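# Finish the work order and sort the part into trays

## Task

Acting as the cell operator, with nothing from the previous shift verified, complete the work order and put the good part in the good tray. A part that fails but can be fixed by further cutting goes to the rework tray; one that cannot be fixed goes to the scrap tray. At the end the machine and gauge must both be idle with no alarm, the doors closed, and no loose item left inside the machine.

## Robot and tools

Robot: two arms, left_arm and right_arm, each with six joints (waist, shoulder, elbow, forearm roll, wrist pitch, wrist roll) and a two-finger gripper whose fingers cannot fold. The machining centre stands behind the arm bases toward -x. A bench gauge and trays are also in the cell. Cameras: cam_high, cam_low, cam_machine, cam_left_wrist, cam_right_wrist (each 672x504).

Scene frame: origin at table-top height, midway between the nominal arm bases; +x points out over the table, +z up, left_arm sits on the +y side. Results give each gripper's end_effector_position in metres (the point between closed pads), its quaternion (w,x,y,z) and velocities. The fingers point along the gripper's +z and close along its y. Reported positions can be a few centimetres off.

execute_actions: takes "actions", a list holding one action, plus optional "cameras" (list of names; [] for none). An empty list just reports state. An action may hold "rows" (1 to 15 rows, one per 1/30 s control step), "steps" (1 to 450, default 15, at least the row count), "until", and device commands under "machine" or "gauge". Each row is one flat list of 18 numbers, all in [-1, 1], covering both arms: left_arm's six joint values, then its gripper position, force_limit, speed, then the same nine for right_arm. Joint values are offsets, not poses: they are measured from the Joint targets at the start of the call, scaled so 1.0 equals 1.553 rad for waist and shoulder, 2.33 rad for the elbow, 2.913 rad for the three wrist joints. Sending the same offset again in a later call moves further. Send 0 on all six to hold an arm. Gripper position is absolute: +1 fully open (140 mm), about -0.8 pads touching, -1 closes until blocked. force_limit -1..+1 maps to roughly 14 to 58 N of pad force for a slow close; faster speed grips harder. speed -1..+1 is about 30 to 250 mm/s. To keep a gripper unchanged, repeat its last three numbers; 0 is a real command. After the last row the arm keeps heading to that target for the remaining steps.

until: ends the action when device conditions hold, e.g. {"machine": {"queue": ["!=","running"]}} or {"all": {"status": "ended"}}. Numbers need a comparison (=, !=, <, <=, >, >=). It does not watch the arms.

machine commands: door (shut/open), vise (clamp/open), page (work_offsets, tools, program, measuring, position), register plus value (-9999..9999, in that register's unit, mm for lengths) with write true, cycle_start, reset, feed_hold, home, probe, tool_set, tool_change, air_blast, or stop alone. A list of up to 8 command objects runs in sequence. Machine positions are counted from machine zero, so they are zero or negative. cycle_start needs doors shut, vise clamped, axes at the load place, a stored program number selected and no alarm. gauge commands: clamp (open/shut), measure (needs clamp shut and nest all_down; reading appears about 12 s later, only if the part lies untouched), blast, stop. Read rows no_1..no_20 in mm against the work order sheet.

move: "target" is one 18-number row, or up to 15 rows, laid out as above; all joint offsets count from the Joint targets at the move's start, not from the previous row. "speed" in rad/s for the joint with farthest to go (0.01 to 3.92, default 0.5; use much lower near contact). "blend" in rad rounds corners between rows. "stop_force" 10 to 80 N ends an arm's path on a push; "zero" controls its baseline; "blocking" false returns early (not with stop_force). The result adds a "move:" line: done, off_target, moving, held or fault, plus limits=held if steps were withheld.

wait: "seconds" 0 to 10, lets things run. stop: brakes a running move (devices keep going). zoom_image: "camera" and "region" [x0,y0,x1,y1] in pixels, at most 504 square. show_instructions: shows reference pages such as the work order. finished_scene: "scene" number; irreversible.

Result lines: Joint positions, velocities, targets and torques per arm (rad, rad/s, N m); External joint torques; Flange force; Tool commands; object_status per gripper (0 moving, 1 blocked opening, 2 holding after closing, 3 reached or pads met); position_measured in counts (3 open, 230 pads together); warnings such as "joint sent to its limit", "joint command not followed" (clearance check between arms), MOTOR HOT, fault lines; then device fields such as state, door_state, vise_state, alarm, entry, queue, nest, blocks, clamp_state, readings, and the current page's registers.

Avoid: dropping parts, releasing anything still moving, knocking items off the table or onto the floor, pressing arms into each other or gripping the other arm's fingers, driving past a firm contact (over 144 N or joint torque limits stops the arm for 10 s), long stretched holds that overheat motors, and heavy parts held off-centre.

Each tool is called after ">>>" as name(argument=value, ...), one argument or row to a line, values as JSON.

Reference images:

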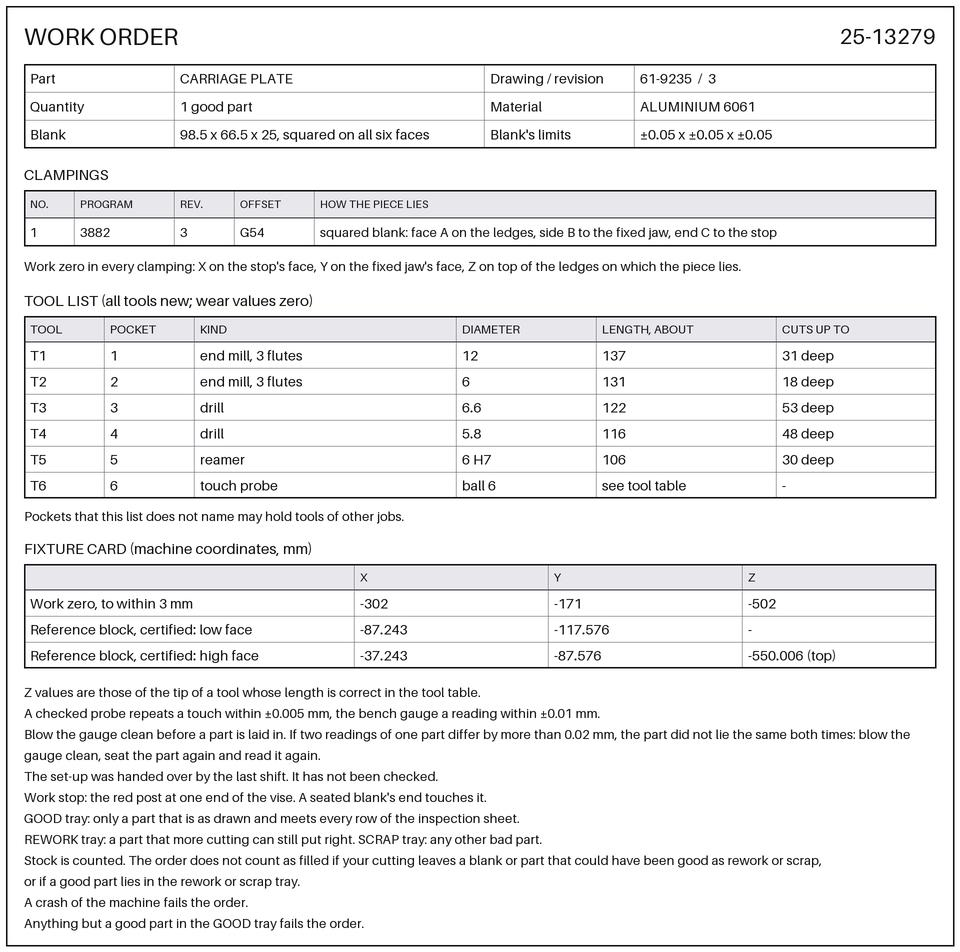

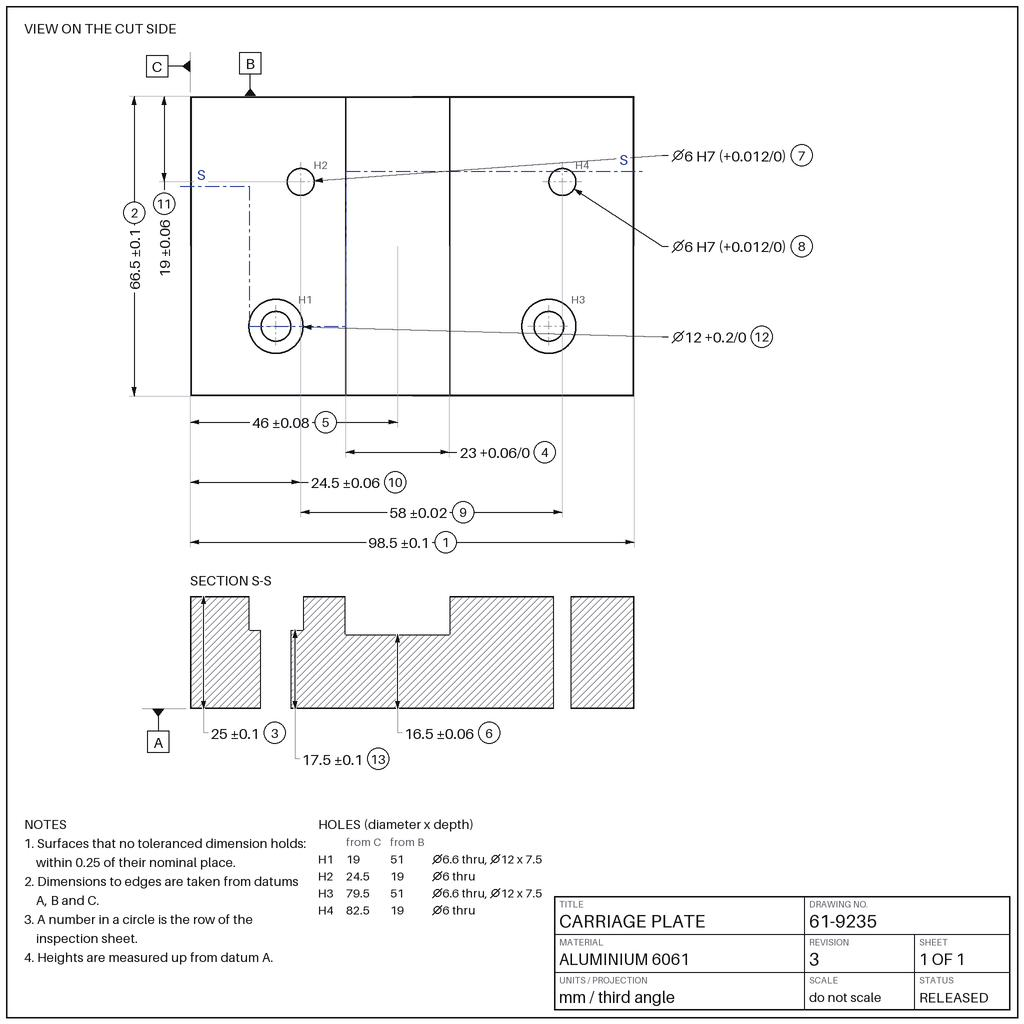

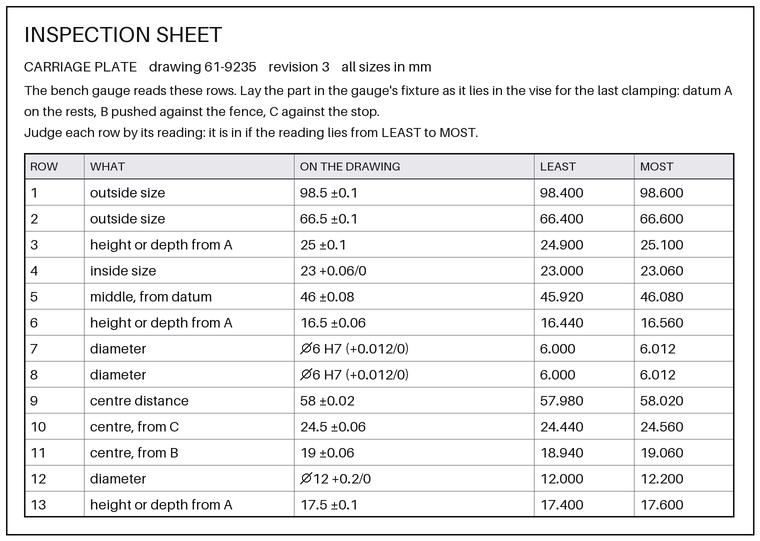

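## Session

>>> execute_actions(
  actions=[],
)

Scene clock: 0.00 s.
left_arm: end_effector_position=(+0.4299, +0.5706, +0.3691) position_measured=3 object_status=3 end_effector_quat_wxyz=(-0.033, +0.999, -0.017, +0.019) | right_arm: end_effector_position=(+0.5054, -0.4715, +0.3692) position_measured=3 object_status=3 end_effector_quat_wxyz=(+0.000, +0.009, +1.000, +0.000)
Joint positions: left_arm=[-0.195 -0.211 1.886 0.073 1.442 1.383] | right_arm=[-3.002 0.193 -1.87 0 -1.464 1.711]
Joint velocities: within noise
Joint torques (N m): no reading
External joint torques (N m): no reading
Flange force (N): no reading
Joint targets: left_arm=[-0.195 -0.211 1.886 0.073 1.442 1.383] | right_arm=[-3.002 0.193 -1.870 0.000 -1.464 1.711]
Tool commands: left_gripper/position=+1.0 left_gripper/force_limit=+1.0 left_gripper/speed=+1.0 right_gripper/position=+1.0 right_gripper/force_limit=+1.0 right_gripper/speed=+1.0
machine.work_offsets: g54_x=-303.246 g54_y=-169.747 g54_z=-502.795 g55_x=+0.000 g55_y=+0.000 g55_z=+0.000 g56_x=+0.000 g56_y=+0.000 g56_z=+0.000
machine: state=idle door_state=shut vise_state=closed_empty cycle_status=done cycles_done=0 table_x_mm=0 spindle_rpm=0 page=work_offsets entry=no_entry entries=0 queue=idle queue_left=0
gauge: nest=all_up blocks=free clamp_state=open readings=0

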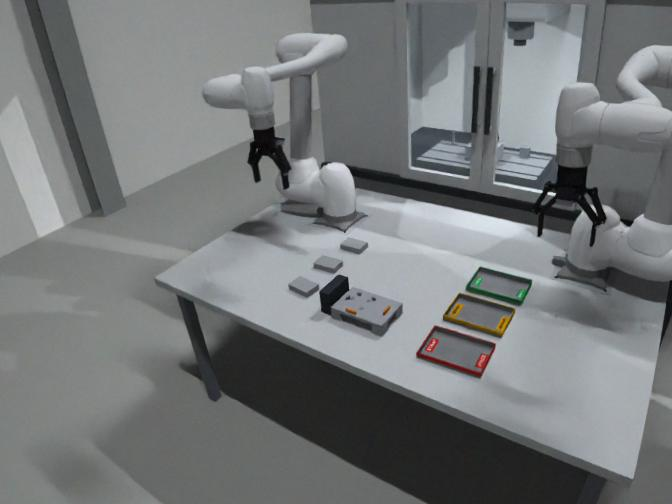

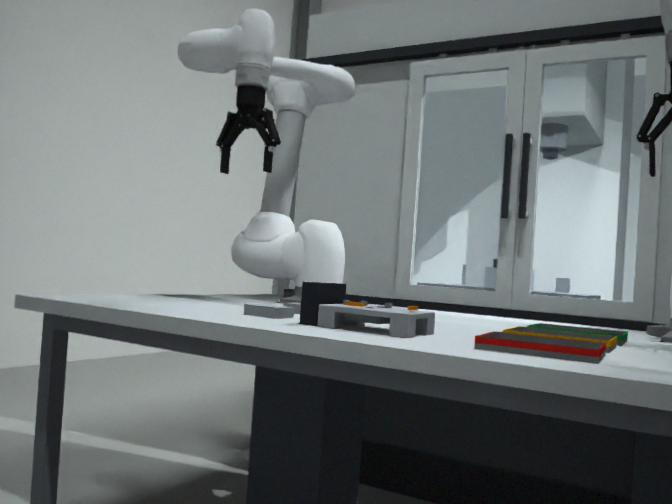

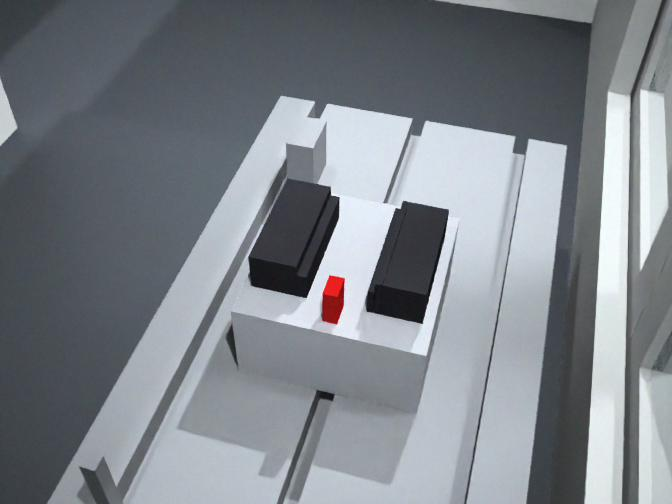

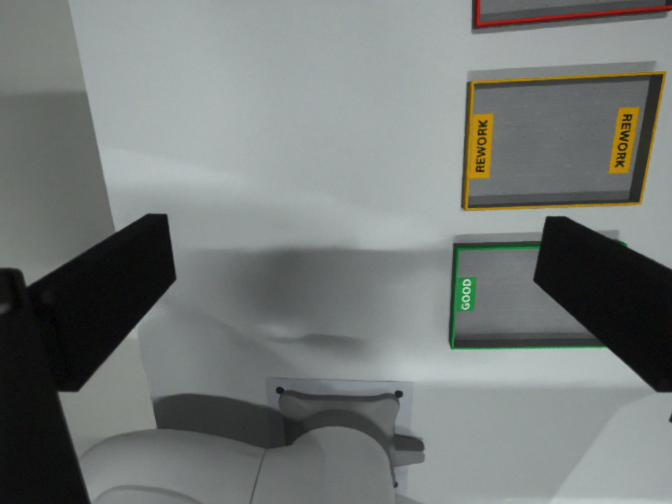

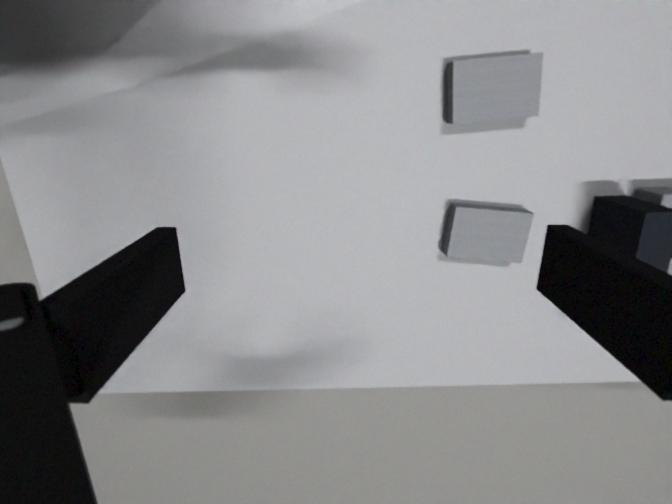

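>>> zoom_image(
  camera="cam_high",
  region=[270, 220, 420, 340],
)

>>> zoom_image(
  camera="cam_high",
  region=[400, 120, 560, 400],
)

>>> zoom_image(
  camera="cam_machine",
  region=[200, 90, 500, 420],
)

>>> execute_actions(
  actions=[
    {"machine": {"page": "tools"}, "steps": 5},
  ],
  cameras=[],
)

>>> execute_actions(
  actions=[
    {"machine": {"page": "program"}, "steps": 5},
  ],
  cameras=[],
)

>>> execute_actions(
  actions=[
    {"machine": {"page": "measuring"}, "steps": 5},
  ],
  cameras=[],
)

>>> execute_actions(
  actions=[
    {"machine": {"page": "position"}, "steps": 5},
  ],
  cameras=[],
)

Scaled by 3.360 from the camera's 672x504 image, which has a finer 960x720 frame.

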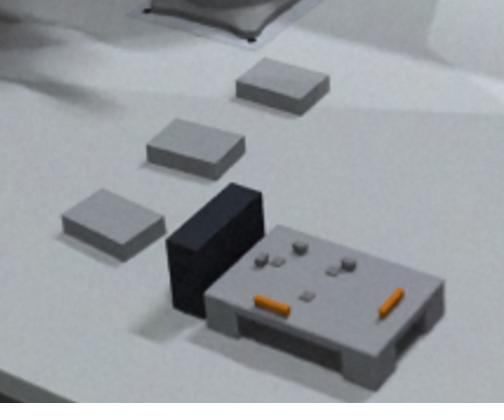

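Scaled by 1.800 from the camera's 672x504 image, which has a finer 960x720 frame.

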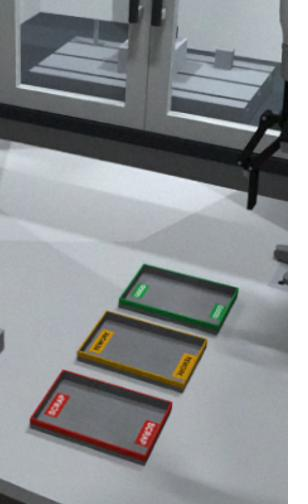

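Scaled by 1.527 from the camera's 672x504 image, which has a finer 960x720 frame.

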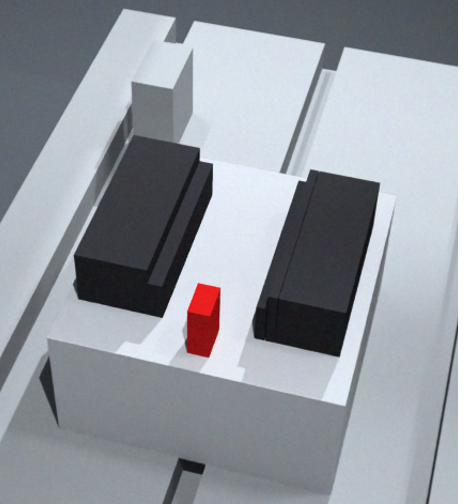

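Scene clock: 18.40 s.
left_arm: end_effector_position=(+0.4299, +0.5706, +0.3691) position_measured=3 object_status=3 end_effector_quat_wxyz=(-0.033, +0.999, -0.017, +0.019) | right_arm: end_effector_position=(+0.5054, -0.4715, +0.3692) position_measured=3 object_status=3 end_effector_quat_wxyz=(+0.000, +0.009, +1.000, +0.000)
Joint positions: left_arm=[-0.195 -0.211 1.886 0.073 1.442 1.383] | right_arm=[-3.002 0.193 -1.87 0 -1.464 1.711]
Joint velocities: within noise
Joint torques (N m): left_arm=[1.59 -18.07 -40.96 3.7 -0.5 -0.08] | right_arm=[-1.85 24.49 41.25 -4.74 -0.07 -0.08]
External joint torques (N m): left_arm=[-1.68 -1.79 -0.37 0.71 0.38 0.08] | right_arm=[1.84 -2.89 -0.13 0.51 0.01 0.08]
Flange force (N): left_arm=[-3.3 3.4 -2.0] | right_arm=[-4.1 4.6 0.8]
Joint targets: left_arm=[-0.195 -0.211 1.886 0.073 1.442 1.383] | right_arm=[-3.002 0.193 -1.870 0.000 -1.464 1.711]
Tool commands: left_gripper/position=+1.0 left_gripper/force_limit=+1.0 left_gripper/speed=+1.0 right_gripper/position=+1.0 right_gripper/force_limit=+1.0 right_gripper/speed=+1.0
machine.tools: t1_length=+137.104 t1_length_wear=+0.000 t1_diameter=+11.990 t1_diameter_wear=+0.000 t1_pocket=+1.000 t2_length=+130.796 t2_length_wear=+0.000 t2_diameter=+5.991 t2_diameter_wear=+0.000 t2_pocket=+2.000 t3_length=+122.026 t3_length_wear=+0.000 t3_diameter=+6.602 t3_diameter_wear=+0.000 t3_pocket=+3.000 t4_length=+115.517 t4_length_wear=+0.000 t4_diameter=+5.802 t4_diameter_wear=+0.000 t4_pocket=+4.000 t5_length=+106.343 t5_length_wear=+0.000 t5_diameter=+6.006 t5_diameter_wear=+0.000 t5_pocket=+5.000 t6_length=+165.248 t6_length_wear=+0.000 t6_diameter=+6.000 t6_diameter_wear=+0.000 t6_pocket=+6.000
machine: state=idle door_state=shut vise_state=closed_empty cycle_status=done cycles_done=0 table_x_mm=0 spindle_rpm=0 page=tools entry=no_entry entries=0 queue=done queue_left=0
gauge: nest=all_up blocks=free clamp_state=open readings=0
No camera images: "cameras" was empty.

Scene clock: 18.77 s.
left_arm: end_effector_position=(+0.4299, +0.5706, +0.3691) position_measured=3 object_status=3 end_effector_quat_wxyz=(-0.033, +0.999, -0.017, +0.019) | right_arm: end_effector_position=(+0.5054, -0.4715, +0.3692) position_measured=3 object_status=3 end_effector_quat_wxyz=(+0.000, +0.009, +1.000, +0.000)
Joint positions: left_arm=[-0.195 -0.211 1.886 0.073 1.442 1.383] | right_arm=[-3.002 0.193 -1.87 0 -1.464 1.711]
Joint velocities: within noise
Joint torques (N m): left_arm=[1.68 -18.02 -41.09 3.67 -0.52 -0.06] | right_arm=[-1.77 24.45 41.17 -4.74 0.07 0.03]
External joint torques (N m): left_arm=[-1.78 -1.81 -0.24 0.75 0.4 0.06] | right_arm=[1.68 -2.79 -0.07 0.51 -0.12 -0.03]
Flange force (N): left_arm=[-3.6 3.7 -1.8] | right_arm=[-4.0 4.0 0.4]
Joint targets: left_arm=[-0.195 -0.211 1.886 0.073 1.442 1.383] | right_arm=[-3.002 0.193 -1.870 0.000 -1.464 1.711]
Tool commands: left_gripper/position=+1.0 left_gripper/force_limit=+1.0 left_gripper/speed=+1.0 right_gripper/position=+1.0 right_gripper/force_limit=+1.0 right_gripper/speed=+1.0
machine.program: program=+3882 tool_call=+1 tool_in_spindle=+0 program_revision=+3 program_offset=+54 load_peak=+0 stored1_number=+1512 stored1_revision=+4 stored2_number=+3882 stored2_revision=+3 stored3_number=+6204 stored3_revision=+2 stored4_number=+0 stored4_revision=+0 cycles=+0
machine: state=idle door_state=shut vise_state=closed_empty cycle_status=done cycles_done=0 table_x_mm=0 spindle_rpm=0 page=program entry=no_entry entries=0 queue=done queue_left=0
gauge: nest=all_up blocks=free clamp_state=open readings=0
No camera images: "cameras" was empty.

Scene clock: 19.13 s.
left_arm: end_effector_position=(+0.4299, +0.5706, +0.3691) position_measured=3 object_status=3 end_effector_quat_wxyz=(-0.033, +0.999, -0.017, +0.019) | right_arm: end_effector_position=(+0.5054, -0.4715, +0.3692) position_measured=3 object_status=3 end_effector_quat_wxyz=(+0.000, +0.009, +1.000, +0.000)
Joint positions: left_arm=[-0.195 -0.211 1.886 0.073 1.442 1.383] | right_arm=[-3.002 0.193 -1.87 0 -1.464 1.711]
Joint velocities: within noise
Joint torques (N m): left_arm=[1.66 -17.99 -41.08 3.68 -0.57 -0.03] | right_arm=[-2.13 24.67 41.36 -4.8 0.01 0.09]
External joint torques (N m): left_arm=[-1.73 -1.82 -0.24 0.73 0.44 0.03] | right_arm=[2.07 -3.22 -0.3 0.58 -0.06 -0.09]
Flange force (N): left_arm=[-3.6 3.6 -1.9] | right_arm=[-4.4 4.8 1.0]
Joint targets: left_arm=[-0.195 -0.211 1.886 0.073 1.442 1.383] | right_arm=[-3.002 0.193 -1.870 0.000 -1.464 1.711]
Tool commands: left_gripper/position=+1.0 left_gripper/force_limit=+1.0 left_gripper/speed=+1.0 right_gripper/position=+1.0 right_gripper/force_limit=+1.0 right_gripper/speed=+1.0
machine.measuring: probe_x=+0.000 probe_y=+0.000 probe_z=+0.000 probe_move_x=+0.000 probe_move_y=+0.000 probe_move_z=+0.000 probe_radius=+2.990 probe_off_x=+0.000 probe_off_y=+0.000 setter_z=-520.000 probe_touched=+0 probe_found_x=+0.000 probe_found_y=+0.000 probe_found_z=+0.000 set_length=+0.000 set_diameter=+0.000
machine: state=idle door_state=shut vise_state=closed_empty cycle_status=done cycles_done=0 table_x_mm=0 spindle_rpm=0 page=measuring entry=no_entry entries=0 queue=done queue_left=0
gauge: nest=all_up blocks=free clamp_state=open readings=0
No camera images: "cameras" was empty.

Scene clock: 19.50 s.
left_arm: end_effector_position=(+0.4299, +0.5706, +0.3691) position_measured=3 object_status=3 end_effector_quat_wxyz=(-0.033, +0.999, -0.017, +0.019) | right_arm: end_effector_position=(+0.5054, -0.4715, +0.3692) position_measured=3 object_status=3 end_effector_quat_wxyz=(+0.000, +0.009, +1.000, +0.000)
Joint positions: left_arm=[-0.195 -0.211 1.886 0.073 1.442 1.383] | right_arm=[-3.002 0.193 -1.87 0 -1.464 1.711]
Joint velocities: within noise
Joint torques (N m): left_arm=[1.95 -17.94 -41.03 3.65 -0.57 -0.08] | right_arm=[-1.95 24.12 41.4 -4.71 0.06 0.07]
External joint torques (N m): left_arm=[-2.02 -1.86 -0.28 0.77 0.45 0.08] | right_arm=[1.93 -2.61 -0.37 0.5 -0.11 -0.07]
Flange force (N): left_arm=[-3.7 4.2 -2.0] | right_arm=[-3.3 4.5 0.9]
Joint targets: left_arm=[-0.195 -0.211 1.886 0.073 1.442 1.383] | right_arm=[-3.002 0.193 -1.870 0.000 -1.464 1.711]
Tool commands: left_gripper/position=+1.0 left_gripper/force_limit=+1.0 left_gripper/speed=+1.0 right_gripper/position=+1.0 right_gripper/force_limit=+1.0 right_gripper/speed=+1.0
machine.position: pos_x=-164.000 pos_y=-3.000 pos_z=+0.000
machine: state=idle door_state=shut vise_state=closed_empty cycle_status=done cycles_done=0 table_x_mm=0 spindle_rpm=0 page=position entry=no_entry entries=0 queue=done queue_left=0
gauge: nest=all_up blocks=free clamp_state=open readings=0
No camera images: "cameras" was empty.

>>> execute_actions(
  actions=[
    {"machine": [{"register":"tool_call","value":6,"write":true},{"tool_change":true},{"tool_set":true,"page":"measuring"}], "steps": 450, "until": {"machine":{"queue":["!=","running"]}}},
  ],
  cameras=["cam_machine"],
)

Scene clock: 40.33 s.
left_arm: end_effector_position=(+0.4299, +0.5706, +0.3691) position_measured=3 object_status=3 end_effector_quat_wxyz=(-0.033, +0.999, -0.017, +0.019) | right_arm: end_effector_position=(+0.5054, -0.4715, +0.3692) position_measured=3 object_status=3 end_effector_quat_wxyz=(+0.000, +0.009, +1.000, +0.000)
Joint positions: left_arm=[-0.195 -0.211 1.886 0.073 1.442 1.383] | right_arm=[-3.002 0.193 -1.87 0 -1.464 1.711]
Joint velocities: within noise
Joint torques (N m): left_arm=[1.82 -18.14 -40.91 3.62 -0.55 -0.06] | right_arm=[-1.02 24.01 41.48 -4.76 -0.07 -0.03]
External joint torques (N m): left_arm=[-1.91 -1.7 -0.4 0.78 0.44 0.06] | right_arm=[1.12 -2.56 -0.39 0.53 0.01 0.03]
Flange force (N): left_arm=[-3.2 4.0 -2.2] | right_arm=[-3.4 2.8 1.1]
Joint targets: left_arm=[-0.195 -0.211 1.886 0.073 1.442 1.383] | right_arm=[-3.002 0.193 -1.870 0.000 -1.464 1.711]
Tool commands: left_gripper/position=+1.0 left_gripper/force_limit=+1.0 left_gripper/speed=+1.0 right_gripper/position=+1.0 right_gripper/force_limit=+1.0 right_gripper/speed=+1.0
machine.measuring: probe_x=+0.000 probe_y=+0.000 probe_z=+0.000 probe_move_x=+0.000 probe_move_y=+0.000 probe_move_z=+0.000 probe_radius=+2.990 probe_off_x=+0.000 probe_off_y=+0.000 setter_z=-520.000 probe_touched=+0 probe_found_x=+0.000 probe_found_y=+0.000 probe_found_z=+0.000 set_length=+0.000 set_diameter=+0.000
machine: state=busy door_state=shut vise_state=closed_empty cycle_status=moving cycles_done=0 table_x_mm=325 spindle_rpm=0 page=measuring entries=3 queue=running queue_left=0
gauge: nest=all_up blocks=free clamp_state=open readings=0
Images, in order (width x height): cam_machine 672x504.

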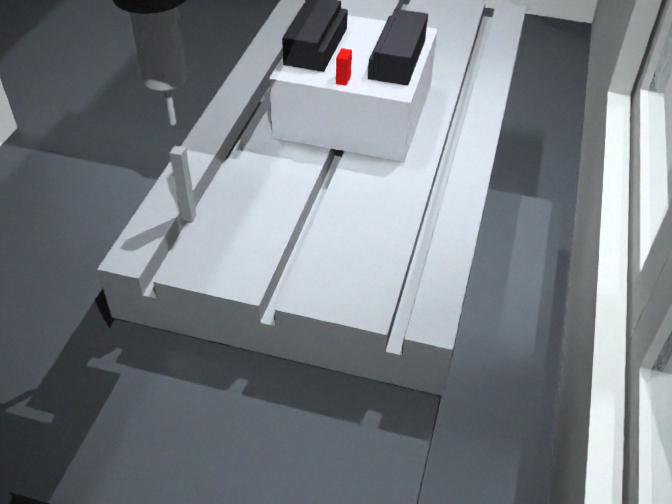

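>>> execute_actions(
  actions=[
    {"steps": 450, "until": {"machine":{"queue":["!=","running"]}}},
  ],
  cameras=["cam_machine"],
)

Scene clock: 49.30 s.
left_arm: end_effector_position=(+0.4299, +0.5706, +0.3691) position_measured=3 object_status=3 end_effector_quat_wxyz=(-0.033, +0.999, -0.017, +0.019) | right_arm: end_effector_position=(+0.5054, -0.4715, +0.3692) position_measured=3 object_status=3 end_effector_quat_wxyz=(+0.000, +0.009, +1.000, +0.000)
Joint positions: left_arm=[-0.195 -0.211 1.886 0.073 1.442 1.383] | right_arm=[-3.002 0.193 -1.87 0 -1.464 1.711]
Joint velocities: within noise
Joint torques (N m): left_arm=[1.91 -18.24 -41 3.66 -0.56 -0.11] | right_arm=[-1.34 24.35 41.1 -4.74 0.01 -0.01]
External joint torques (N m): left_arm=[-1.98 -1.58 -0.32 0.76 0.44 0.11] | right_arm=[1.36 -2.93 -0.05 0.53 -0.06 0.01]
Flange force (N): left_arm=[-3.2 4.1 -2.0] | right_arm=[-4.4 3.4 0.5]
Joint targets: left_arm=[-0.195 -0.211 1.886 0.073 1.442 1.383] | right_arm=[-3.002 0.193 -1.870 0.000 -1.464 1.711]
Tool commands: left_gripper/position=+1.0 left_gripper/force_limit=+1.0 left_gripper/speed=+1.0 right_gripper/position=+1.0 right_gripper/force_limit=+1.0 right_gripper/speed=+1.0
machine.measuring: probe_x=+0.000 probe_y=+0.000 probe_z=+0.000 probe_move_x=+0.000 probe_move_y=+0.000 probe_move_z=+0.000 probe_radius=+2.990 probe_off_x=+0.000 probe_off_y=+0.000 setter_z=-520.000 probe_touched=+0 probe_found_x=+0.000 probe_found_y=+0.000 probe_found_z=+0.000 set_length=+165.252 set_diameter=+5.997
machine: state=idle door_state=shut vise_state=closed_empty cycle_status=done cycles_done=0 table_x_mm=0 spindle_rpm=0 page=measuring entries=3 queue=done queue_left=0
gauge: nest=all_up blocks=free clamp_state=open readings=0
Images, in order (width x height): cam_machine 672x504.

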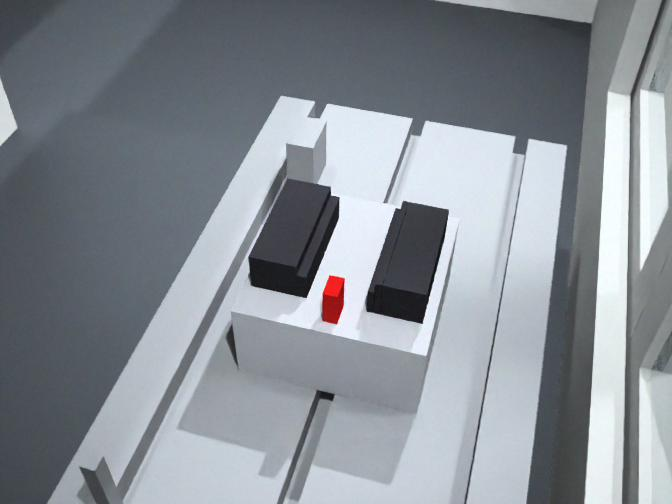

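>>> execute_actions(
  actions=[
    {"machine": [{"register":"probe_x","value":-62.243,"write":true},{"register":"probe_y","value":-102.576,"write":true},{"register":"probe_z","value":-544,"write":true},{"register":"probe_move_z","value":-9,"write":true},{"probe":true,"page":"measuring"}], "steps": 450, "until": {"machine":{"queue":["!=","running"]}}},
  ],
  cameras=["cam_machine"],
)

Scene clock: 59.97 s.
left_arm: end_effector_position=(+0.4299, +0.5706, +0.3691) position_measured=3 object_status=3 end_effector_quat_wxyz=(-0.033, +0.999, -0.017, +0.019) | right_arm: end_effector_position=(+0.5054, -0.4715, +0.3692) position_measured=3 object_status=3 end_effector_quat_wxyz=(+0.000, +0.009, +1.000, +0.000)
Joint positions: left_arm=[-0.195 -0.211 1.886 0.073 1.442 1.383] | right_arm=[-3.002 0.193 -1.87 0 -1.464 1.711]
Joint velocities: within noise
Joint torques (N m): left_arm=[1.91 -18.01 -40.86 3.65 -0.52 -0.1] | right_arm=[-1.98 24.76 41.48 -4.78 0.01 0.03]
External joint torques (N m): left_arm=[-2 -1.82 -0.46 0.76 0.4 0.1] | right_arm=[1.9 -3.1 -0.39 0.55 -0.07 -0.03]
Flange force (N): left_arm=[-3.4 4.1 -2.2] | right_arm=[-4.1 4.5 1.1]
Joint targets: left_arm=[-0.195 -0.211 1.886 0.073 1.442 1.383] | right_arm=[-3.002 0.193 -1.870 0.000 -1.464 1.711]
Tool commands: left_gripper/position=+1.0 left_gripper/force_limit=+1.0 left_gripper/speed=+1.0 right_gripper/position=+1.0 right_gripper/force_limit=+1.0 right_gripper/speed=+1.0
machine.measuring: probe_x=-62.243 probe_y=-102.576 probe_z=-544.000 probe_move_x=+0.000 probe_move_y=+0.000 probe_move_z=-9.000 probe_radius=+2.990 probe_off_x=+0.000 probe_off_y=+0.000 setter_z=-520.000 probe_touched=+1 probe_found_x=-62.243 probe_found_y=-102.576 probe_found_z=-550.006 set_length=+165.252 set_diameter=+5.997
machine: state=idle door_state=shut vise_state=closed_empty cycle_status=done cycles_done=0 table_x_mm=0 spindle_rpm=0 page=measuring entries=8 queue=done queue_left=0
gauge: nest=all_up blocks=free clamp_state=open readings=0
Images, in order (width x height): cam_machine 672x504.

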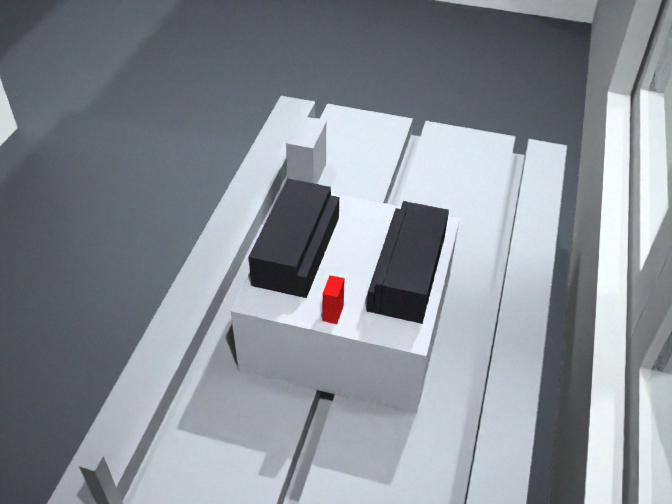

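>>> execute_actions(
  actions=[
    {"machine": [{"register":"probe_x","value":-97.243,"write":true},{"register":"probe_z","value":-557,"write":true},{"register":"probe_move_z","value":0,"write":true},{"register":"probe_move_x","value":12,"write":true},{"probe":true,"page":"measuring"}], "steps": 450, "until": {"machine":{"queue":["!=","running"]}}},
  ],
  cameras=[],
)

>>> execute_actions(
  actions=[
    {"machine": [{"register":"probe_x","value":-27.243,"write":true},{"register":"probe_move_x","value":-12,"write":true},{"probe":true,"page":"measuring"}], "steps": 450, "until": {"machine":{"queue":["!=","running"]}}},
  ],
  cameras=[],
)

>>> execute_actions(
  actions=[
    {"machine": [{"register":"probe_x","value":-62.243,"write":true},{"register":"probe_y","value":-127.576,"write":true},{"register":"probe_move_x","value":0,"write":true},{"register":"probe_move_y","value":12,"write":true},{"probe":true,"page":"measuring"}], "steps": 450, "until": {"machine":{"queue":["!=","running"]}}},
  ],
  cameras=[],
)

>>> execute_actions(
  actions=[
    {"machine": [{"register":"probe_y","value":-77.576,"write":true},{"register":"probe_move_y","value":-12,"write":true},{"probe":true,"page":"measuring"}], "steps": 450, "until": {"machine":{"queue":["!=","running"]}}},
  ],
  cameras=[],
)

Scene clock: 75.53 s.
left_arm: end_effector_position=(+0.4299, +0.5706, +0.3691) position_measured=3 object_status=3 end_effector_quat_wxyz=(-0.033, +0.999, -0.017, +0.019) | right_arm: end_effector_position=(+0.5054, -0.4715, +0.3692) position_measured=3 object_status=3 end_effector_quat_wxyz=(+0.000, +0.009, +1.000, +0.000)
Joint positions: left_arm=[-0.195 -0.211 1.886 0.073 1.442 1.383] | right_arm=[-3.002 0.193 -1.87 0 -1.464 1.711]
Joint velocities: within noise
Joint torques (N m): left_arm=[1.55 -17.87 -41.1 3.65 -0.49 -0.1] | right_arm=[-1.7 24.31 41.36 -4.76 0.01 -0.01]
External joint torques (N m): left_arm=[-1.63 -1.95 -0.23 0.77 0.37 0.09] | right_arm=[1.57 -2.76 -0.31 0.53 -0.06 0.01]
Flange force (N): left_arm=[-3.7 3.2 -1.8] | right_arm=[-3.7 3.8 0.9]
Joint targets: left_arm=[-0.195 -0.211 1.886 0.073 1.442 1.383] | right_arm=[-3.002 0.193 -1.870 0.000 -1.464 1.711]
Tool commands: left_gripper/position=+1.0 left_gripper/force_limit=+1.0 left_gripper/speed=+1.0 right_gripper/position=+1.0 right_gripper/force_limit=+1.0 right_gripper/speed=+1.0
machine.measuring: probe_x=-97.243 probe_y=-102.576 probe_z=-557.000 probe_move_x=+12.000 probe_move_y=+0.000 probe_move_z=+0.000 probe_radius=+2.990 probe_off_x=+0.000 probe_off_y=+0.000 setter_z=-520.000 probe_touched=+1 probe_found_x=-87.242 probe_found_y=-102.576 probe_found_z=-557.000 set_length=+165.252 set_diameter=+5.997
machine: state=idle door_state=shut vise_state=closed_empty cycle_status=done cycles_done=0 table_x_mm=0 spindle_rpm=0 page=measuring entries=13 queue=done queue_left=0
gauge: nest=all_up blocks=free clamp_state=open readings=0
No camera images: "cameras" was empty.

Scene clock: 83.97 s.
left_arm: end_effector_position=(+0.4299, +0.5706, +0.3691) position_measured=3 object_status=3 end_effector_quat_wxyz=(-0.033, +0.999, -0.017, +0.019) | right_arm: end_effector_position=(+0.5054, -0.4715, +0.3692) position_measured=3 object_status=3 end_effector_quat_wxyz=(+0.000, +0.009, +1.000, +0.000)
Joint positions: left_arm=[-0.195 -0.211 1.886 0.073 1.442 1.383] | right_arm=[-3.002 0.193 -1.87 0 -1.464 1.711]
Joint velocities: within noise
Joint torques (N m): left_arm=[1.87 -18.28 -41.11 3.56 -0.53 -0.08] | right_arm=[-1.6 24.87 41.35 -4.71 -0.03 -0.06]
External joint torques (N m): left_arm=[-1.94 -1.59 -0.22 0.85 0.41 0.08] | right_arm=[1.57 -3.53 -0.32 0.49 -0.01 0.06]
Flange force (N): left_arm=[-3.3 4.0 -1.8] | right_arm=[-5.0 4.0 1.1]
Joint targets: left_arm=[-0.195 -0.211 1.886 0.073 1.442 1.383] | right_arm=[-3.002 0.193 -1.870 0.000 -1.464 1.711]
Tool commands: left_gripper/position=+1.0 left_gripper/force_limit=+1.0 left_gripper/speed=+1.0 right_gripper/position=+1.0 right_gripper/force_limit=+1.0 right_gripper/speed=+1.0
machine.measuring: probe_x=-27.243 probe_y=-102.576 probe_z=-557.000 probe_move_x=-12.000 probe_move_y=+0.000 probe_move_z=+0.000 probe_radius=+2.990 probe_off_x=+0.000 probe_off_y=+0.000 setter_z=-520.000 probe_touched=+1 probe_found_x=-37.243 probe_found_y=-102.576 probe_found_z=-557.000 set_length=+165.252 set_diameter=+5.997
machine: state=idle door_state=shut vise_state=closed_empty cycle_status=done cycles_done=0 table_x_mm=0 spindle_rpm=0 page=measuring entries=16 queue=done queue_left=0
gauge: nest=all_up blocks=free clamp_state=open readings=0
No camera images: "cameras" was empty.

Scene clock: 92.77 s.
left_arm: end_effector_position=(+0.4299, +0.5706, +0.3691) position_measured=3 object_status=3 end_effector_quat_wxyz=(-0.033, +0.999, -0.017, +0.019) | right_arm: end_effector_position=(+0.5054, -0.4715, +0.3692) position_measured=3 object_status=3 end_effector_quat_wxyz=(+0.000, +0.009, +1.000, +0.000)
Joint positions: left_arm=[-0.195 -0.211 1.886 0.073 1.442 1.383] | right_arm=[-3.002 0.193 -1.87 0 -1.464 1.711]
Joint velocities: within noise
Joint torques (N m): left_arm=[1.84 -18.13 -40.91 3.71 -0.51 -0.07] | right_arm=[-1.88 24.24 41.35 -4.74 -0.08 0.11]
External joint torques (N m): left_arm=[-1.91 -1.7 -0.4 0.69 0.39 0.07] | right_arm=[1.87 -2.93 -0.34 0.54 0.03 -0.11]
Flange force (N): left_arm=[-3.2 4.0 -2.1] | right_arm=[-3.9 4.3 1.2]
Joint targets: left_arm=[-0.195 -0.211 1.886 0.073 1.442 1.383] | right_arm=[-3.002 0.193 -1.870 0.000 -1.464 1.711]
Tool commands: left_gripper/position=+1.0 left_gripper/force_limit=+1.0 left_gripper/speed=+1.0 right_gripper/position=+1.0 right_gripper/force_limit=+1.0 right_gripper/speed=+1.0
machine.measuring: probe_x=-62.243 probe_y=-127.576 probe_z=-557.000 probe_move_x=+0.000 probe_move_y=+12.000 probe_move_z=+0.000 probe_radius=+2.990 probe_off_x=+0.000 probe_off_y=+0.000 setter_z=-520.000 probe_touched=+1 probe_found_x=-62.243 probe_found_y=-117.575 probe_found_z=-557.000 set_length=+165.252 set_diameter=+5.997
machine: state=idle door_state=shut vise_state=closed_empty cycle_status=done cycles_done=0 table_x_mm=0 spindle_rpm=0 page=measuring entries=21 queue=done queue_left=0
gauge: nest=all_up blocks=free clamp_state=open readings=0
No camera images: "cameras" was empty.

Scene clock: 100.97 s.
left_arm: end_effector_position=(+0.4299, +0.5706, +0.3691) position_measured=3 object_status=3 end_effector_quat_wxyz=(-0.033, +0.999, -0.017, +0.019) | right_arm: end_effector_position=(+0.5054, -0.4715, +0.3692) position_measured=3 object_status=3 end_effector_quat_wxyz=(+0.000, +0.009, +1.000, +0.000)
Joint positions: left_arm=[-0.195 -0.211 1.886 0.073 1.442 1.383] | right_arm=[-3.002 0.193 -1.87 0 -1.464 1.711]
Joint velocities: within noise
Joint torques (N m): left_arm=[1.37 -17.76 -41.12 3.64 -0.52 -0.06] | right_arm=[-2.12 23.73 41.21 -4.76 0.05 -0.09]
External joint torques (N m): left_arm=[-1.47 -2.07 -0.23 0.78 0.4 0.06] | right_arm=[2.26 -2.48 -0.16 0.55 -0.1 0.09]
Flange force (N): left_arm=[-3.9 2.9 -1.8] | right_arm=[-3.2 5.6 0.5]
Joint targets: left_arm=[-0.195 -0.211 1.886 0.073 1.442 1.383] | right_arm=[-3.002 0.193 -1.870 0.000 -1.464 1.711]
Tool commands: left_gripper/position=+1.0 left_gripper/force_limit=+1.0 left_gripper/speed=+1.0 right_gripper/position=+1.0 right_gripper/force_limit=+1.0 right_gripper/speed=+1.0
machine.measuring: probe_x=-62.243 probe_y=-77.576 probe_z=-557.000 probe_move_x=+0.000 probe_move_y=-12.000 probe_move_z=+0.000 probe_radius=+2.990 probe_off_x=+0.000 probe_off_y=+0.000 setter_z=-520.000 probe_touched=+1 probe_found_x=-62.243 probe_found_y=-87.574 probe_found_z=-557.000 set_length=+165.252 set_diameter=+5.997
machine: state=idle door_state=shut vise_state=closed_empty cycle_status=done cycles_done=0 table_x_mm=0 spindle_rpm=0 page=measuring entries=24 queue=done queue_left=0
gauge: nest=all_up blocks=free clamp_state=open readings=0
No camera images: "cameras" was empty.

>>> execute_actions(
  actions=[
    {"machine": [{"air_blast":true},{"register":"probe_x","value":-265,"write":true},{"register":"probe_y","value":-190,"write":true},{"register":"probe_z","value":-497,"write":true},{"register":"probe_move_y","value":25,"write":true},{"probe":true,"page":"measuring"}], "steps": 450, "until": {"machine":{"queue":["!=","running"]}}},
  ],
  cameras=[],
)

>>> execute_actions(
  actions=[
    {"machine": [{"register":"probe_x","value":-285,"write":true},{"register":"probe_y","value":-197,"write":true},{"register":"probe_move_y","value":0,"write":true},{"register":"probe_move_x","value":-25,"write":true},{"probe":true,"page":"measuring"}], "steps": 450, "until": {"machine":{"queue":["!=","running"]}}},
  ],
  cameras=["cam_machine"],
)

Scene clock: 126.70 s.
left_arm: end_effector_position=(+0.4299, +0.5706, +0.3691) position_measured=3 object_status=3 end_effector_quat_wxyz=(-0.033, +0.999, -0.017, +0.019) | right_arm: end_effector_position=(+0.5054, -0.4715, +0.3692) position_measured=3 object_status=3 end_effector_quat_wxyz=(+0.000, +0.009, +1.000, +0.000)
Joint positions: left_arm=[-0.195 -0.211 1.886 0.073 1.442 1.383] | right_arm=[-3.002 0.193 -1.87 0 -1.464 1.711]
Joint velocities: within noise
Joint torques (N m): left_arm=[1.52 -17.9 -41.07 3.67 -0.52 -0.09] | right_arm=[-2.11 24.13 41.16 -4.67 0.12 -0.07]
External joint torques (N m): left_arm=[-1.63 -1.9 -0.25 0.74 0.4 0.08] | right_arm=[2.05 -2.74 -0.12 0.46 -0.17 0.07]
Flange force (N): left_arm=[-3.6 3.3 -1.8] | right_arm=[-3.7 5.1 0.4]
Joint targets: left_arm=[-0.195 -0.211 1.886 0.073 1.442 1.383] | right_arm=[-3.002 0.193 -1.870 0.000 -1.464 1.711]
Tool commands: left_gripper/position=+1.0 left_gripper/force_limit=+1.0 left_gripper/speed=+1.0 right_gripper/position=+1.0 right_gripper/force_limit=+1.0 right_gripper/speed=+1.0
machine.measuring: probe_x=-265.000 probe_y=-190.000 probe_z=-497.000 probe_move_x=+0.000 probe_move_y=+25.000 probe_move_z=+0.000 probe_radius=+2.990 probe_off_x=+0.000 probe_off_y=+0.000 setter_z=-520.000 probe_touched=+1 probe_found_x=-265.000 probe_found_y=-169.750 probe_found_z=-497.000 set_length=+165.252 set_diameter=+5.997
machine: state=idle door_state=shut vise_state=closed_empty cycle_status=done cycles_done=0 table_x_mm=0 spindle_rpm=0 page=measuring entries=30 queue=done queue_left=0
gauge: nest=all_up blocks=free clamp_state=open readings=0
No camera images: "cameras" was empty.

Scene clock: 136.07 s.
left_arm: end_effector_position=(+0.4299, +0.5706, +0.3691) position_measured=3 object_status=3 end_effector_quat_wxyz=(-0.033, +0.999, -0.017, +0.019) | right_arm: end_effector_position=(+0.5054, -0.4715, +0.3692) position_measured=3 object_status=3 end_effector_quat_wxyz=(+0.000, +0.009, +1.000, +0.000)
Joint positions: left_arm=[-0.195 -0.211 1.886 0.073 1.442 1.383] | right_arm=[-3.002 0.193 -1.87 0 -1.464 1.711]
Joint velocities: within noise
Joint torques (N m): left_arm=[1.67 -17.78 -40.76 3.69 -0.51 -0.1] | right_arm=[-2.16 24.13 41.25 -4.83 -0.01 0.01]
External joint torques (N m): left_arm=[-1.75 -2.04 -0.55 0.72 0.4 0.09] | right_arm=[2.17 -2.91 -0.23 0.61 -0.04 -0.01]
Flange force (N): left_arm=[-3.5 3.5 -2.4] | right_arm=[-3.9 5.2 0.8]
Joint targets: left_arm=[-0.195 -0.211 1.886 0.073 1.442 1.383] | right_arm=[-3.002 0.193 -1.870 0.000 -1.464 1.711]
Tool commands: left_gripper/position=+1.0 left_gripper/force_limit=+1.0 left_gripper/speed=+1.0 right_gripper/position=+1.0 right_gripper/force_limit=+1.0 right_gripper/speed=+1.0
machine.measuring: probe_x=-285.000 probe_y=-197.000 probe_z=-497.000 probe_move_x=-25.000 probe_move_y=+0.000 probe_move_z=+0.000 probe_radius=+2.990 probe_off_x=+0.000 probe_off_y=+0.000 setter_z=-520.000 probe_touched=+1 probe_found_x=-303.360 probe_found_y=-197.000 probe_found_z=-497.000 set_length=+165.252 set_diameter=+5.997
machine: state=idle door_state=shut vise_state=closed_empty cycle_status=done cycles_done=0 table_x_mm=0 spindle_rpm=0 page=measuring entries=35 queue=done queue_left=0
gauge: nest=all_up blocks=free clamp_state=open readings=0
Images, in order (width x height): cam_machine 672x504.

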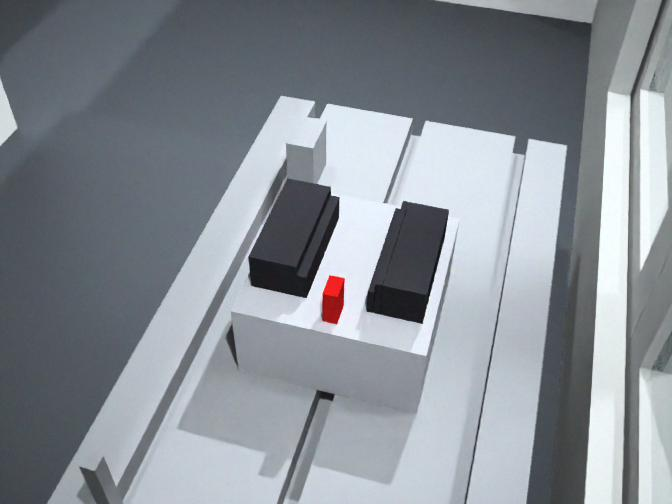

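>>> execute_actions(
  actions=[
    {"machine": [{"register":"probe_x","value":-292,"write":true},{"register":"probe_y","value":-200,"write":true},{"register":"probe_z","value":-494,"write":true},{"register":"probe_move_x","value":-18,"write":true},{"probe":true,"page":"measuring"}], "steps": 450, "until": {"machine":{"queue":["!=","running"]}}},
  ],
  cameras=[],
)

>>> execute_actions(
  actions=[
    {"machine": [{"register":"probe_x","value":-292,"write":true},{"register":"probe_y","value":-194,"write":true},{"register":"probe_z","value":-500,"write":true},{"probe":true,"page":"measuring"}], "steps": 450, "until": {"machine":{"queue":["!=","running"]}}},
  ],
  cameras=[],
)

>>> execute_actions(
  actions=[
    {"machine": [{"register":"probe_x","value":-230,"write":true},{"register":"probe_y","value":-174.5,"write":true},{"register":"probe_z","value":-497,"write":true},{"register":"probe_move_x","value":0,"write":true},{"register":"probe_move_z","value":-9,"write":true},{"probe":true,"page":"measuring"}], "steps": 450, "until": {"machine":{"queue":["!=","running"]}}},
  ],
  cameras=[],
)

>>> execute_actions(
  actions=[
    {"machine": [{"register":"probe_x","value":-290,"write":true},{"probe":true,"page":"measuring"}], "steps": 450, "until": {"machine":{"queue":["!=","running"]}}},
  ],
  cameras=[],
)

Scene clock: 150.60 s.
left_arm: end_effector_position=(+0.4299, +0.5706, +0.3691) position_measured=3 object_status=3 end_effector_quat_wxyz=(-0.033, +0.999, -0.017, +0.019) | right_arm: end_effector_position=(+0.5054, -0.4715, +0.3692) position_measured=3 object_status=3 end_effector_quat_wxyz=(+0.000, +0.009, +1.000, +0.000)
Joint positions: left_arm=[-0.195 -0.211 1.886 0.073 1.442 1.383] | right_arm=[-3.002 0.193 -1.87 0 -1.464 1.711]
Joint velocities: within noise
Joint torques (N m): left_arm=[1.9 -17.6 -40.97 3.75 -0.59 -0.06] | right_arm=[-1.12 24.45 41.44 -4.81 0.02 0.01]
External joint torques (N m): left_arm=[-1.96 -2.27 -0.36 0.66 0.47 0.06] | right_arm=[1.02 -2.78 -0.33 0.59 -0.08 -0.01]
Flange force (N): left_arm=[-4.3 4.0 -2.3] | right_arm=[-3.9 2.6 0.9]
Joint targets: left_arm=[-0.195 -0.211 1.886 0.073 1.442 1.383] | right_arm=[-3.002 0.193 -1.870 0.000 -1.464 1.711]
Tool commands: left_gripper/position=+1.0 left_gripper/force_limit=+1.0 left_gripper/speed=+1.0 right_gripper/position=+1.0 right_gripper/force_limit=+1.0 right_gripper/speed=+1.0
machine.measuring: probe_x=-292.000 probe_y=-200.000 probe_z=-494.000 probe_move_x=-18.000 probe_move_y=+0.000 probe_move_z=+0.000 probe_radius=+2.990 probe_off_x=+0.000 probe_off_y=+0.000 setter_z=-520.000 probe_touched=+0 probe_found_x=+0.000 probe_found_y=+0.000 probe_found_z=+0.000 set_length=+165.252 set_diameter=+5.997
machine: state=alarm door_state=shut vise_state=closed_empty cycle_status=moving cycles_done=0 table_x_mm=128 spindle_rpm=0 page=measuring entries=40 alarm=probe_no_touch queue=dropped queue_left=0
gauge: nest=all_up blocks=free clamp_state=open readings=0
No camera images: "cameras" was empty.

Scene clock: 151.47 s.
left_arm: end_effector_position=(+0.4299, +0.5706, +0.3691) position_measured=3 object_status=3 end_effector_quat_wxyz=(-0.033, +0.999, -0.017, +0.019) | right_arm: end_effector_position=(+0.5054, -0.4715, +0.3692) position_measured=3 object_status=3 end_effector_quat_wxyz=(+0.000, +0.009, +1.000, +0.000)
Joint positions: left_arm=[-0.195 -0.211 1.886 0.073 1.442 1.383] | right_arm=[-3.002 0.193 -1.87 0 -1.464 1.711]
Joint velocities: within noise
Joint torques (N m): left_arm=[1.75 -17.56 -40.99 3.63 -0.51 -0.04] | right_arm=[-1.88 24.41 41.31 -4.77 -0.05 -0.03]
External joint torques (N m): left_arm=[-1.84 -2.31 -0.34 0.78 0.39 0.04] | right_arm=[1.83 -2.87 -0.24 0.55 0 0.03]
Flange force (N): left_arm=[-4.3 3.8 -2.1] | right_arm=[-3.9 4.5 0.9]
Joint targets: left_arm=[-0.195 -0.211 1.886 0.073 1.442 1.383] | right_arm=[-3.002 0.193 -1.870 0.000 -1.464 1.711]
Tool commands: left_gripper/position=+1.0 left_gripper/force_limit=+1.0 left_gripper/speed=+1.0 right_gripper/position=+1.0 right_gripper/force_limit=+1.0 right_gripper/speed=+1.0
machine.measuring: probe_x=-292.000 probe_y=-194.000 probe_z=-500.000 probe_move_x=-18.000 probe_move_y=+0.000 probe_move_z=+0.000 probe_radius=+2.990 probe_off_x=+0.000 probe_off_y=+0.000 setter_z=-520.000 probe_touched=+0 probe_found_x=+0.000 probe_found_y=+0.000 probe_found_z=+0.000 set_length=+165.252 set_diameter=+5.997
machine: state=alarm door_state=shut vise_state=closed_empty cycle_status=moving cycles_done=0 table_x_mm=128 spindle_rpm=0 page=measuring entry=refused_alarm entries=44 alarm=probe_no_touch queue=dropped queue_left=0
gauge: nest=all_up blocks=free clamp_state=open readings=0
No camera images: "cameras" was empty.

Scene clock: 152.73 s.
left_arm: end_effector_position=(+0.4299, +0.5706, +0.3691) position_measured=3 object_status=3 end_effector_quat_wxyz=(-0.033, +0.999, -0.017, +0.019) | right_arm: end_effector_position=(+0.5054, -0.4715, +0.3692) position_measured=3 object_status=3 end_effector_quat_wxyz=(+0.000, +0.009, +1.000, +0.000)
Joint positions: left_arm=[-0.195 -0.211 1.886 0.073 1.442 1.383] | right_arm=[-3.002 0.193 -1.87 0 -1.464 1.711]
Joint velocities: within noise
Joint torques (N m): left_arm=[1.85 -18.12 -41.13 3.68 -0.46 -0.08] | right_arm=[-1.84 24.12 41.7 -4.78 0.02 -0.02]
External joint torques (N m): left_arm=[-1.96 -1.72 -0.22 0.74 0.34 0.07] | right_arm=[1.84 -2.52 -0.61 0.57 -0.07 0.02]
Flange force (N): left_arm=[-3.5 4.1 -1.7] | right_arm=[-2.8 4.4 1.3]
Joint targets: left_arm=[-0.195 -0.211 1.886 0.073 1.442 1.383] | right_arm=[-3.002 0.193 -1.870 0.000 -1.464 1.711]
Tool commands: left_gripper/position=+1.0 left_gripper/force_limit=+1.0 left_gripper/speed=+1.0 right_gripper/position=+1.0 right_gripper/force_limit=+1.0 right_gripper/speed=+1.0
machine.measuring: probe_x=-230.000 probe_y=-174.500 probe_z=-497.000 probe_move_x=+0.000 probe_move_y=+0.000 probe_move_z=-9.000 probe_radius=+2.990 probe_off_x=+0.000 probe_off_y=+0.000 setter_z=-520.000 probe_touched=+0 probe_found_x=+0.000 probe_found_y=+0.000 probe_found_z=+0.000 set_length=+165.252 set_diameter=+5.997
machine: state=alarm door_state=shut vise_state=closed_empty cycle_status=moving cycles_done=0 table_x_mm=128 spindle_rpm=0 page=measuring entry=refused_alarm entries=50 alarm=probe_no_touch queue=dropped queue_left=0
gauge: nest=all_up blocks=free clamp_state=open readings=0
No camera images: "cameras" was empty.

Scene clock: 153.20 s.
left_arm: end_effector_position=(+0.4299, +0.5706, +0.3691) position_measured=3 object_status=3 end_effector_quat_wxyz=(-0.033, +0.999, -0.017, +0.019) | right_arm: end_effector_position=(+0.5054, -0.4715, +0.3692) position_measured=3 object_status=3 end_effector_quat_wxyz=(+0.000, +0.009, +1.000, +0.000)
Joint positions: left_arm=[-0.195 -0.211 1.886 0.073 1.442 1.383] | right_arm=[-3.002 0.193 -1.87 0 -1.464 1.711]
Joint velocities: within noise
Joint torques (N m): left_arm=[1.88 -17.6 -40.92 3.65 -0.56 -0.06] | right_arm=[-1.97 24.15 41.47 -4.7 0.03 0.06]
External joint torques (N m): left_arm=[-1.96 -2.21 -0.4 0.76 0.44 0.05] | right_arm=[1.93 -2.57 -0.39 0.48 -0.09 -0.06]
Flange force (N): left_arm=[-4.1 4.0 -2.3] | right_arm=[-3.2 4.5 0.9]
Joint targets: left_arm=[-0.195 -0.211 1.886 0.073 1.442 1.383] | right_arm=[-3.002 0.193 -1.870 0.000 -1.464 1.711]
Tool commands: left_gripper/position=+1.0 left_gripper/force_limit=+1.0 left_gripper/speed=+1.0 right_gripper/position=+1.0 right_gripper/force_limit=+1.0 right_gripper/speed=+1.0
machine.measuring: probe_x=-290.000 probe_y=-174.500 probe_z=-497.000 probe_move_x=+0.000 probe_move_y=+0.000 probe_move_z=-9.000 probe_radius=+2.990 probe_off_x=+0.000 probe_off_y=+0.000 setter_z=-520.000 probe_touched=+0 probe_found_x=+0.000 probe_found_y=+0.000 probe_found_z=+0.000 set_length=+165.252 set_diameter=+5.997
machine: state=alarm door_state=shut vise_state=closed_empty cycle_status=moving cycles_done=0 table_x_mm=128 spindle_rpm=0 page=measuring entry=refused_alarm entries=52 alarm=probe_no_touch queue=dropped queue_left=0
gauge: nest=all_up blocks=free clamp_state=open readings=0
No camera images: "cameras" was empty.

>>> execute_actions(
  actions=[
    {"machine": [{"reset":true},{"home":true},{"register":"probe_x","value":-290,"write":true},{"register":"probe_y","value":-197,"write":true},{"register":"probe_z","value":-502,"write":true},{"register":"probe_move_z","value":0,"write":true},{"register":"probe_move_x","value":-20,"write":true},{"probe":true,"page":"measuring"}], "steps": 450, "until": {"machine":{"queue":["!=","running"]}}},
  ],
  cameras=[],
)

Scene clock: 165.57 s.
left_arm: end_effector_position=(+0.4299, +0.5706, +0.3691) position_measured=3 object_status=3 end_effector_quat_wxyz=(-0.033, +0.999, -0.017, +0.019) | right_arm: end_effector_position=(+0.5054, -0.4715, +0.3692) position_measured=3 object_status=3 end_effector_quat_wxyz=(+0.000, +0.009, +1.000, +0.000)
Joint positions: left_arm=[-0.195 -0.211 1.886 0.073 1.442 1.383] | right_arm=[-3.002 0.193 -1.87 0 -1.464 1.711]
Joint velocities: within noise
Joint torques (N m): left_arm=[1.56 -17.99 -40.98 3.63 -0.58 -0.11] | right_arm=[-2.75 24.59 41.32 -4.76 0.04 -0.05]
External joint torques (N m): left_arm=[-1.64 -1.83 -0.34 0.78 0.46 0.11] | right_arm=[2.77 -3.09 -0.28 0.55 -0.1 0.05]
Flange force (N): left_arm=[-3.4 3.2 -2.1] | right_arm=[-3.9 6.7 0.8]
Joint targets: left_arm=[-0.195 -0.211 1.886 0.073 1.442 1.383] | right_arm=[-3.002 0.193 -1.870 0.000 -1.464 1.711]
Tool commands: left_gripper/position=+1.0 left_gripper/force_limit=+1.0 left_gripper/speed=+1.0 right_gripper/position=+1.0 right_gripper/force_limit=+1.0 right_gripper/speed=+1.0
machine.measuring: probe_x=-290.000 probe_y=-197.000 probe_z=-502.000 probe_move_x=-20.000 probe_move_y=+0.000 probe_move_z=+0.000 probe_radius=+2.990 probe_off_x=+0.000 probe_off_y=+0.000 setter_z=-520.000 probe_touched=+1 probe_found_x=-303.249 probe_found_y=-197.000 probe_found_z=-502.000 set_length=+165.252 set_diameter=+5.997
machine: state=idle door_state=shut vise_state=closed_empty cycle_status=done cycles_done=0 table_x_mm=0 spindle_rpm=0 page=measuring entries=60 queue=done queue_left=0
gauge: nest=all_up blocks=free clamp_state=open readings=0
No camera images: "cameras" was empty.


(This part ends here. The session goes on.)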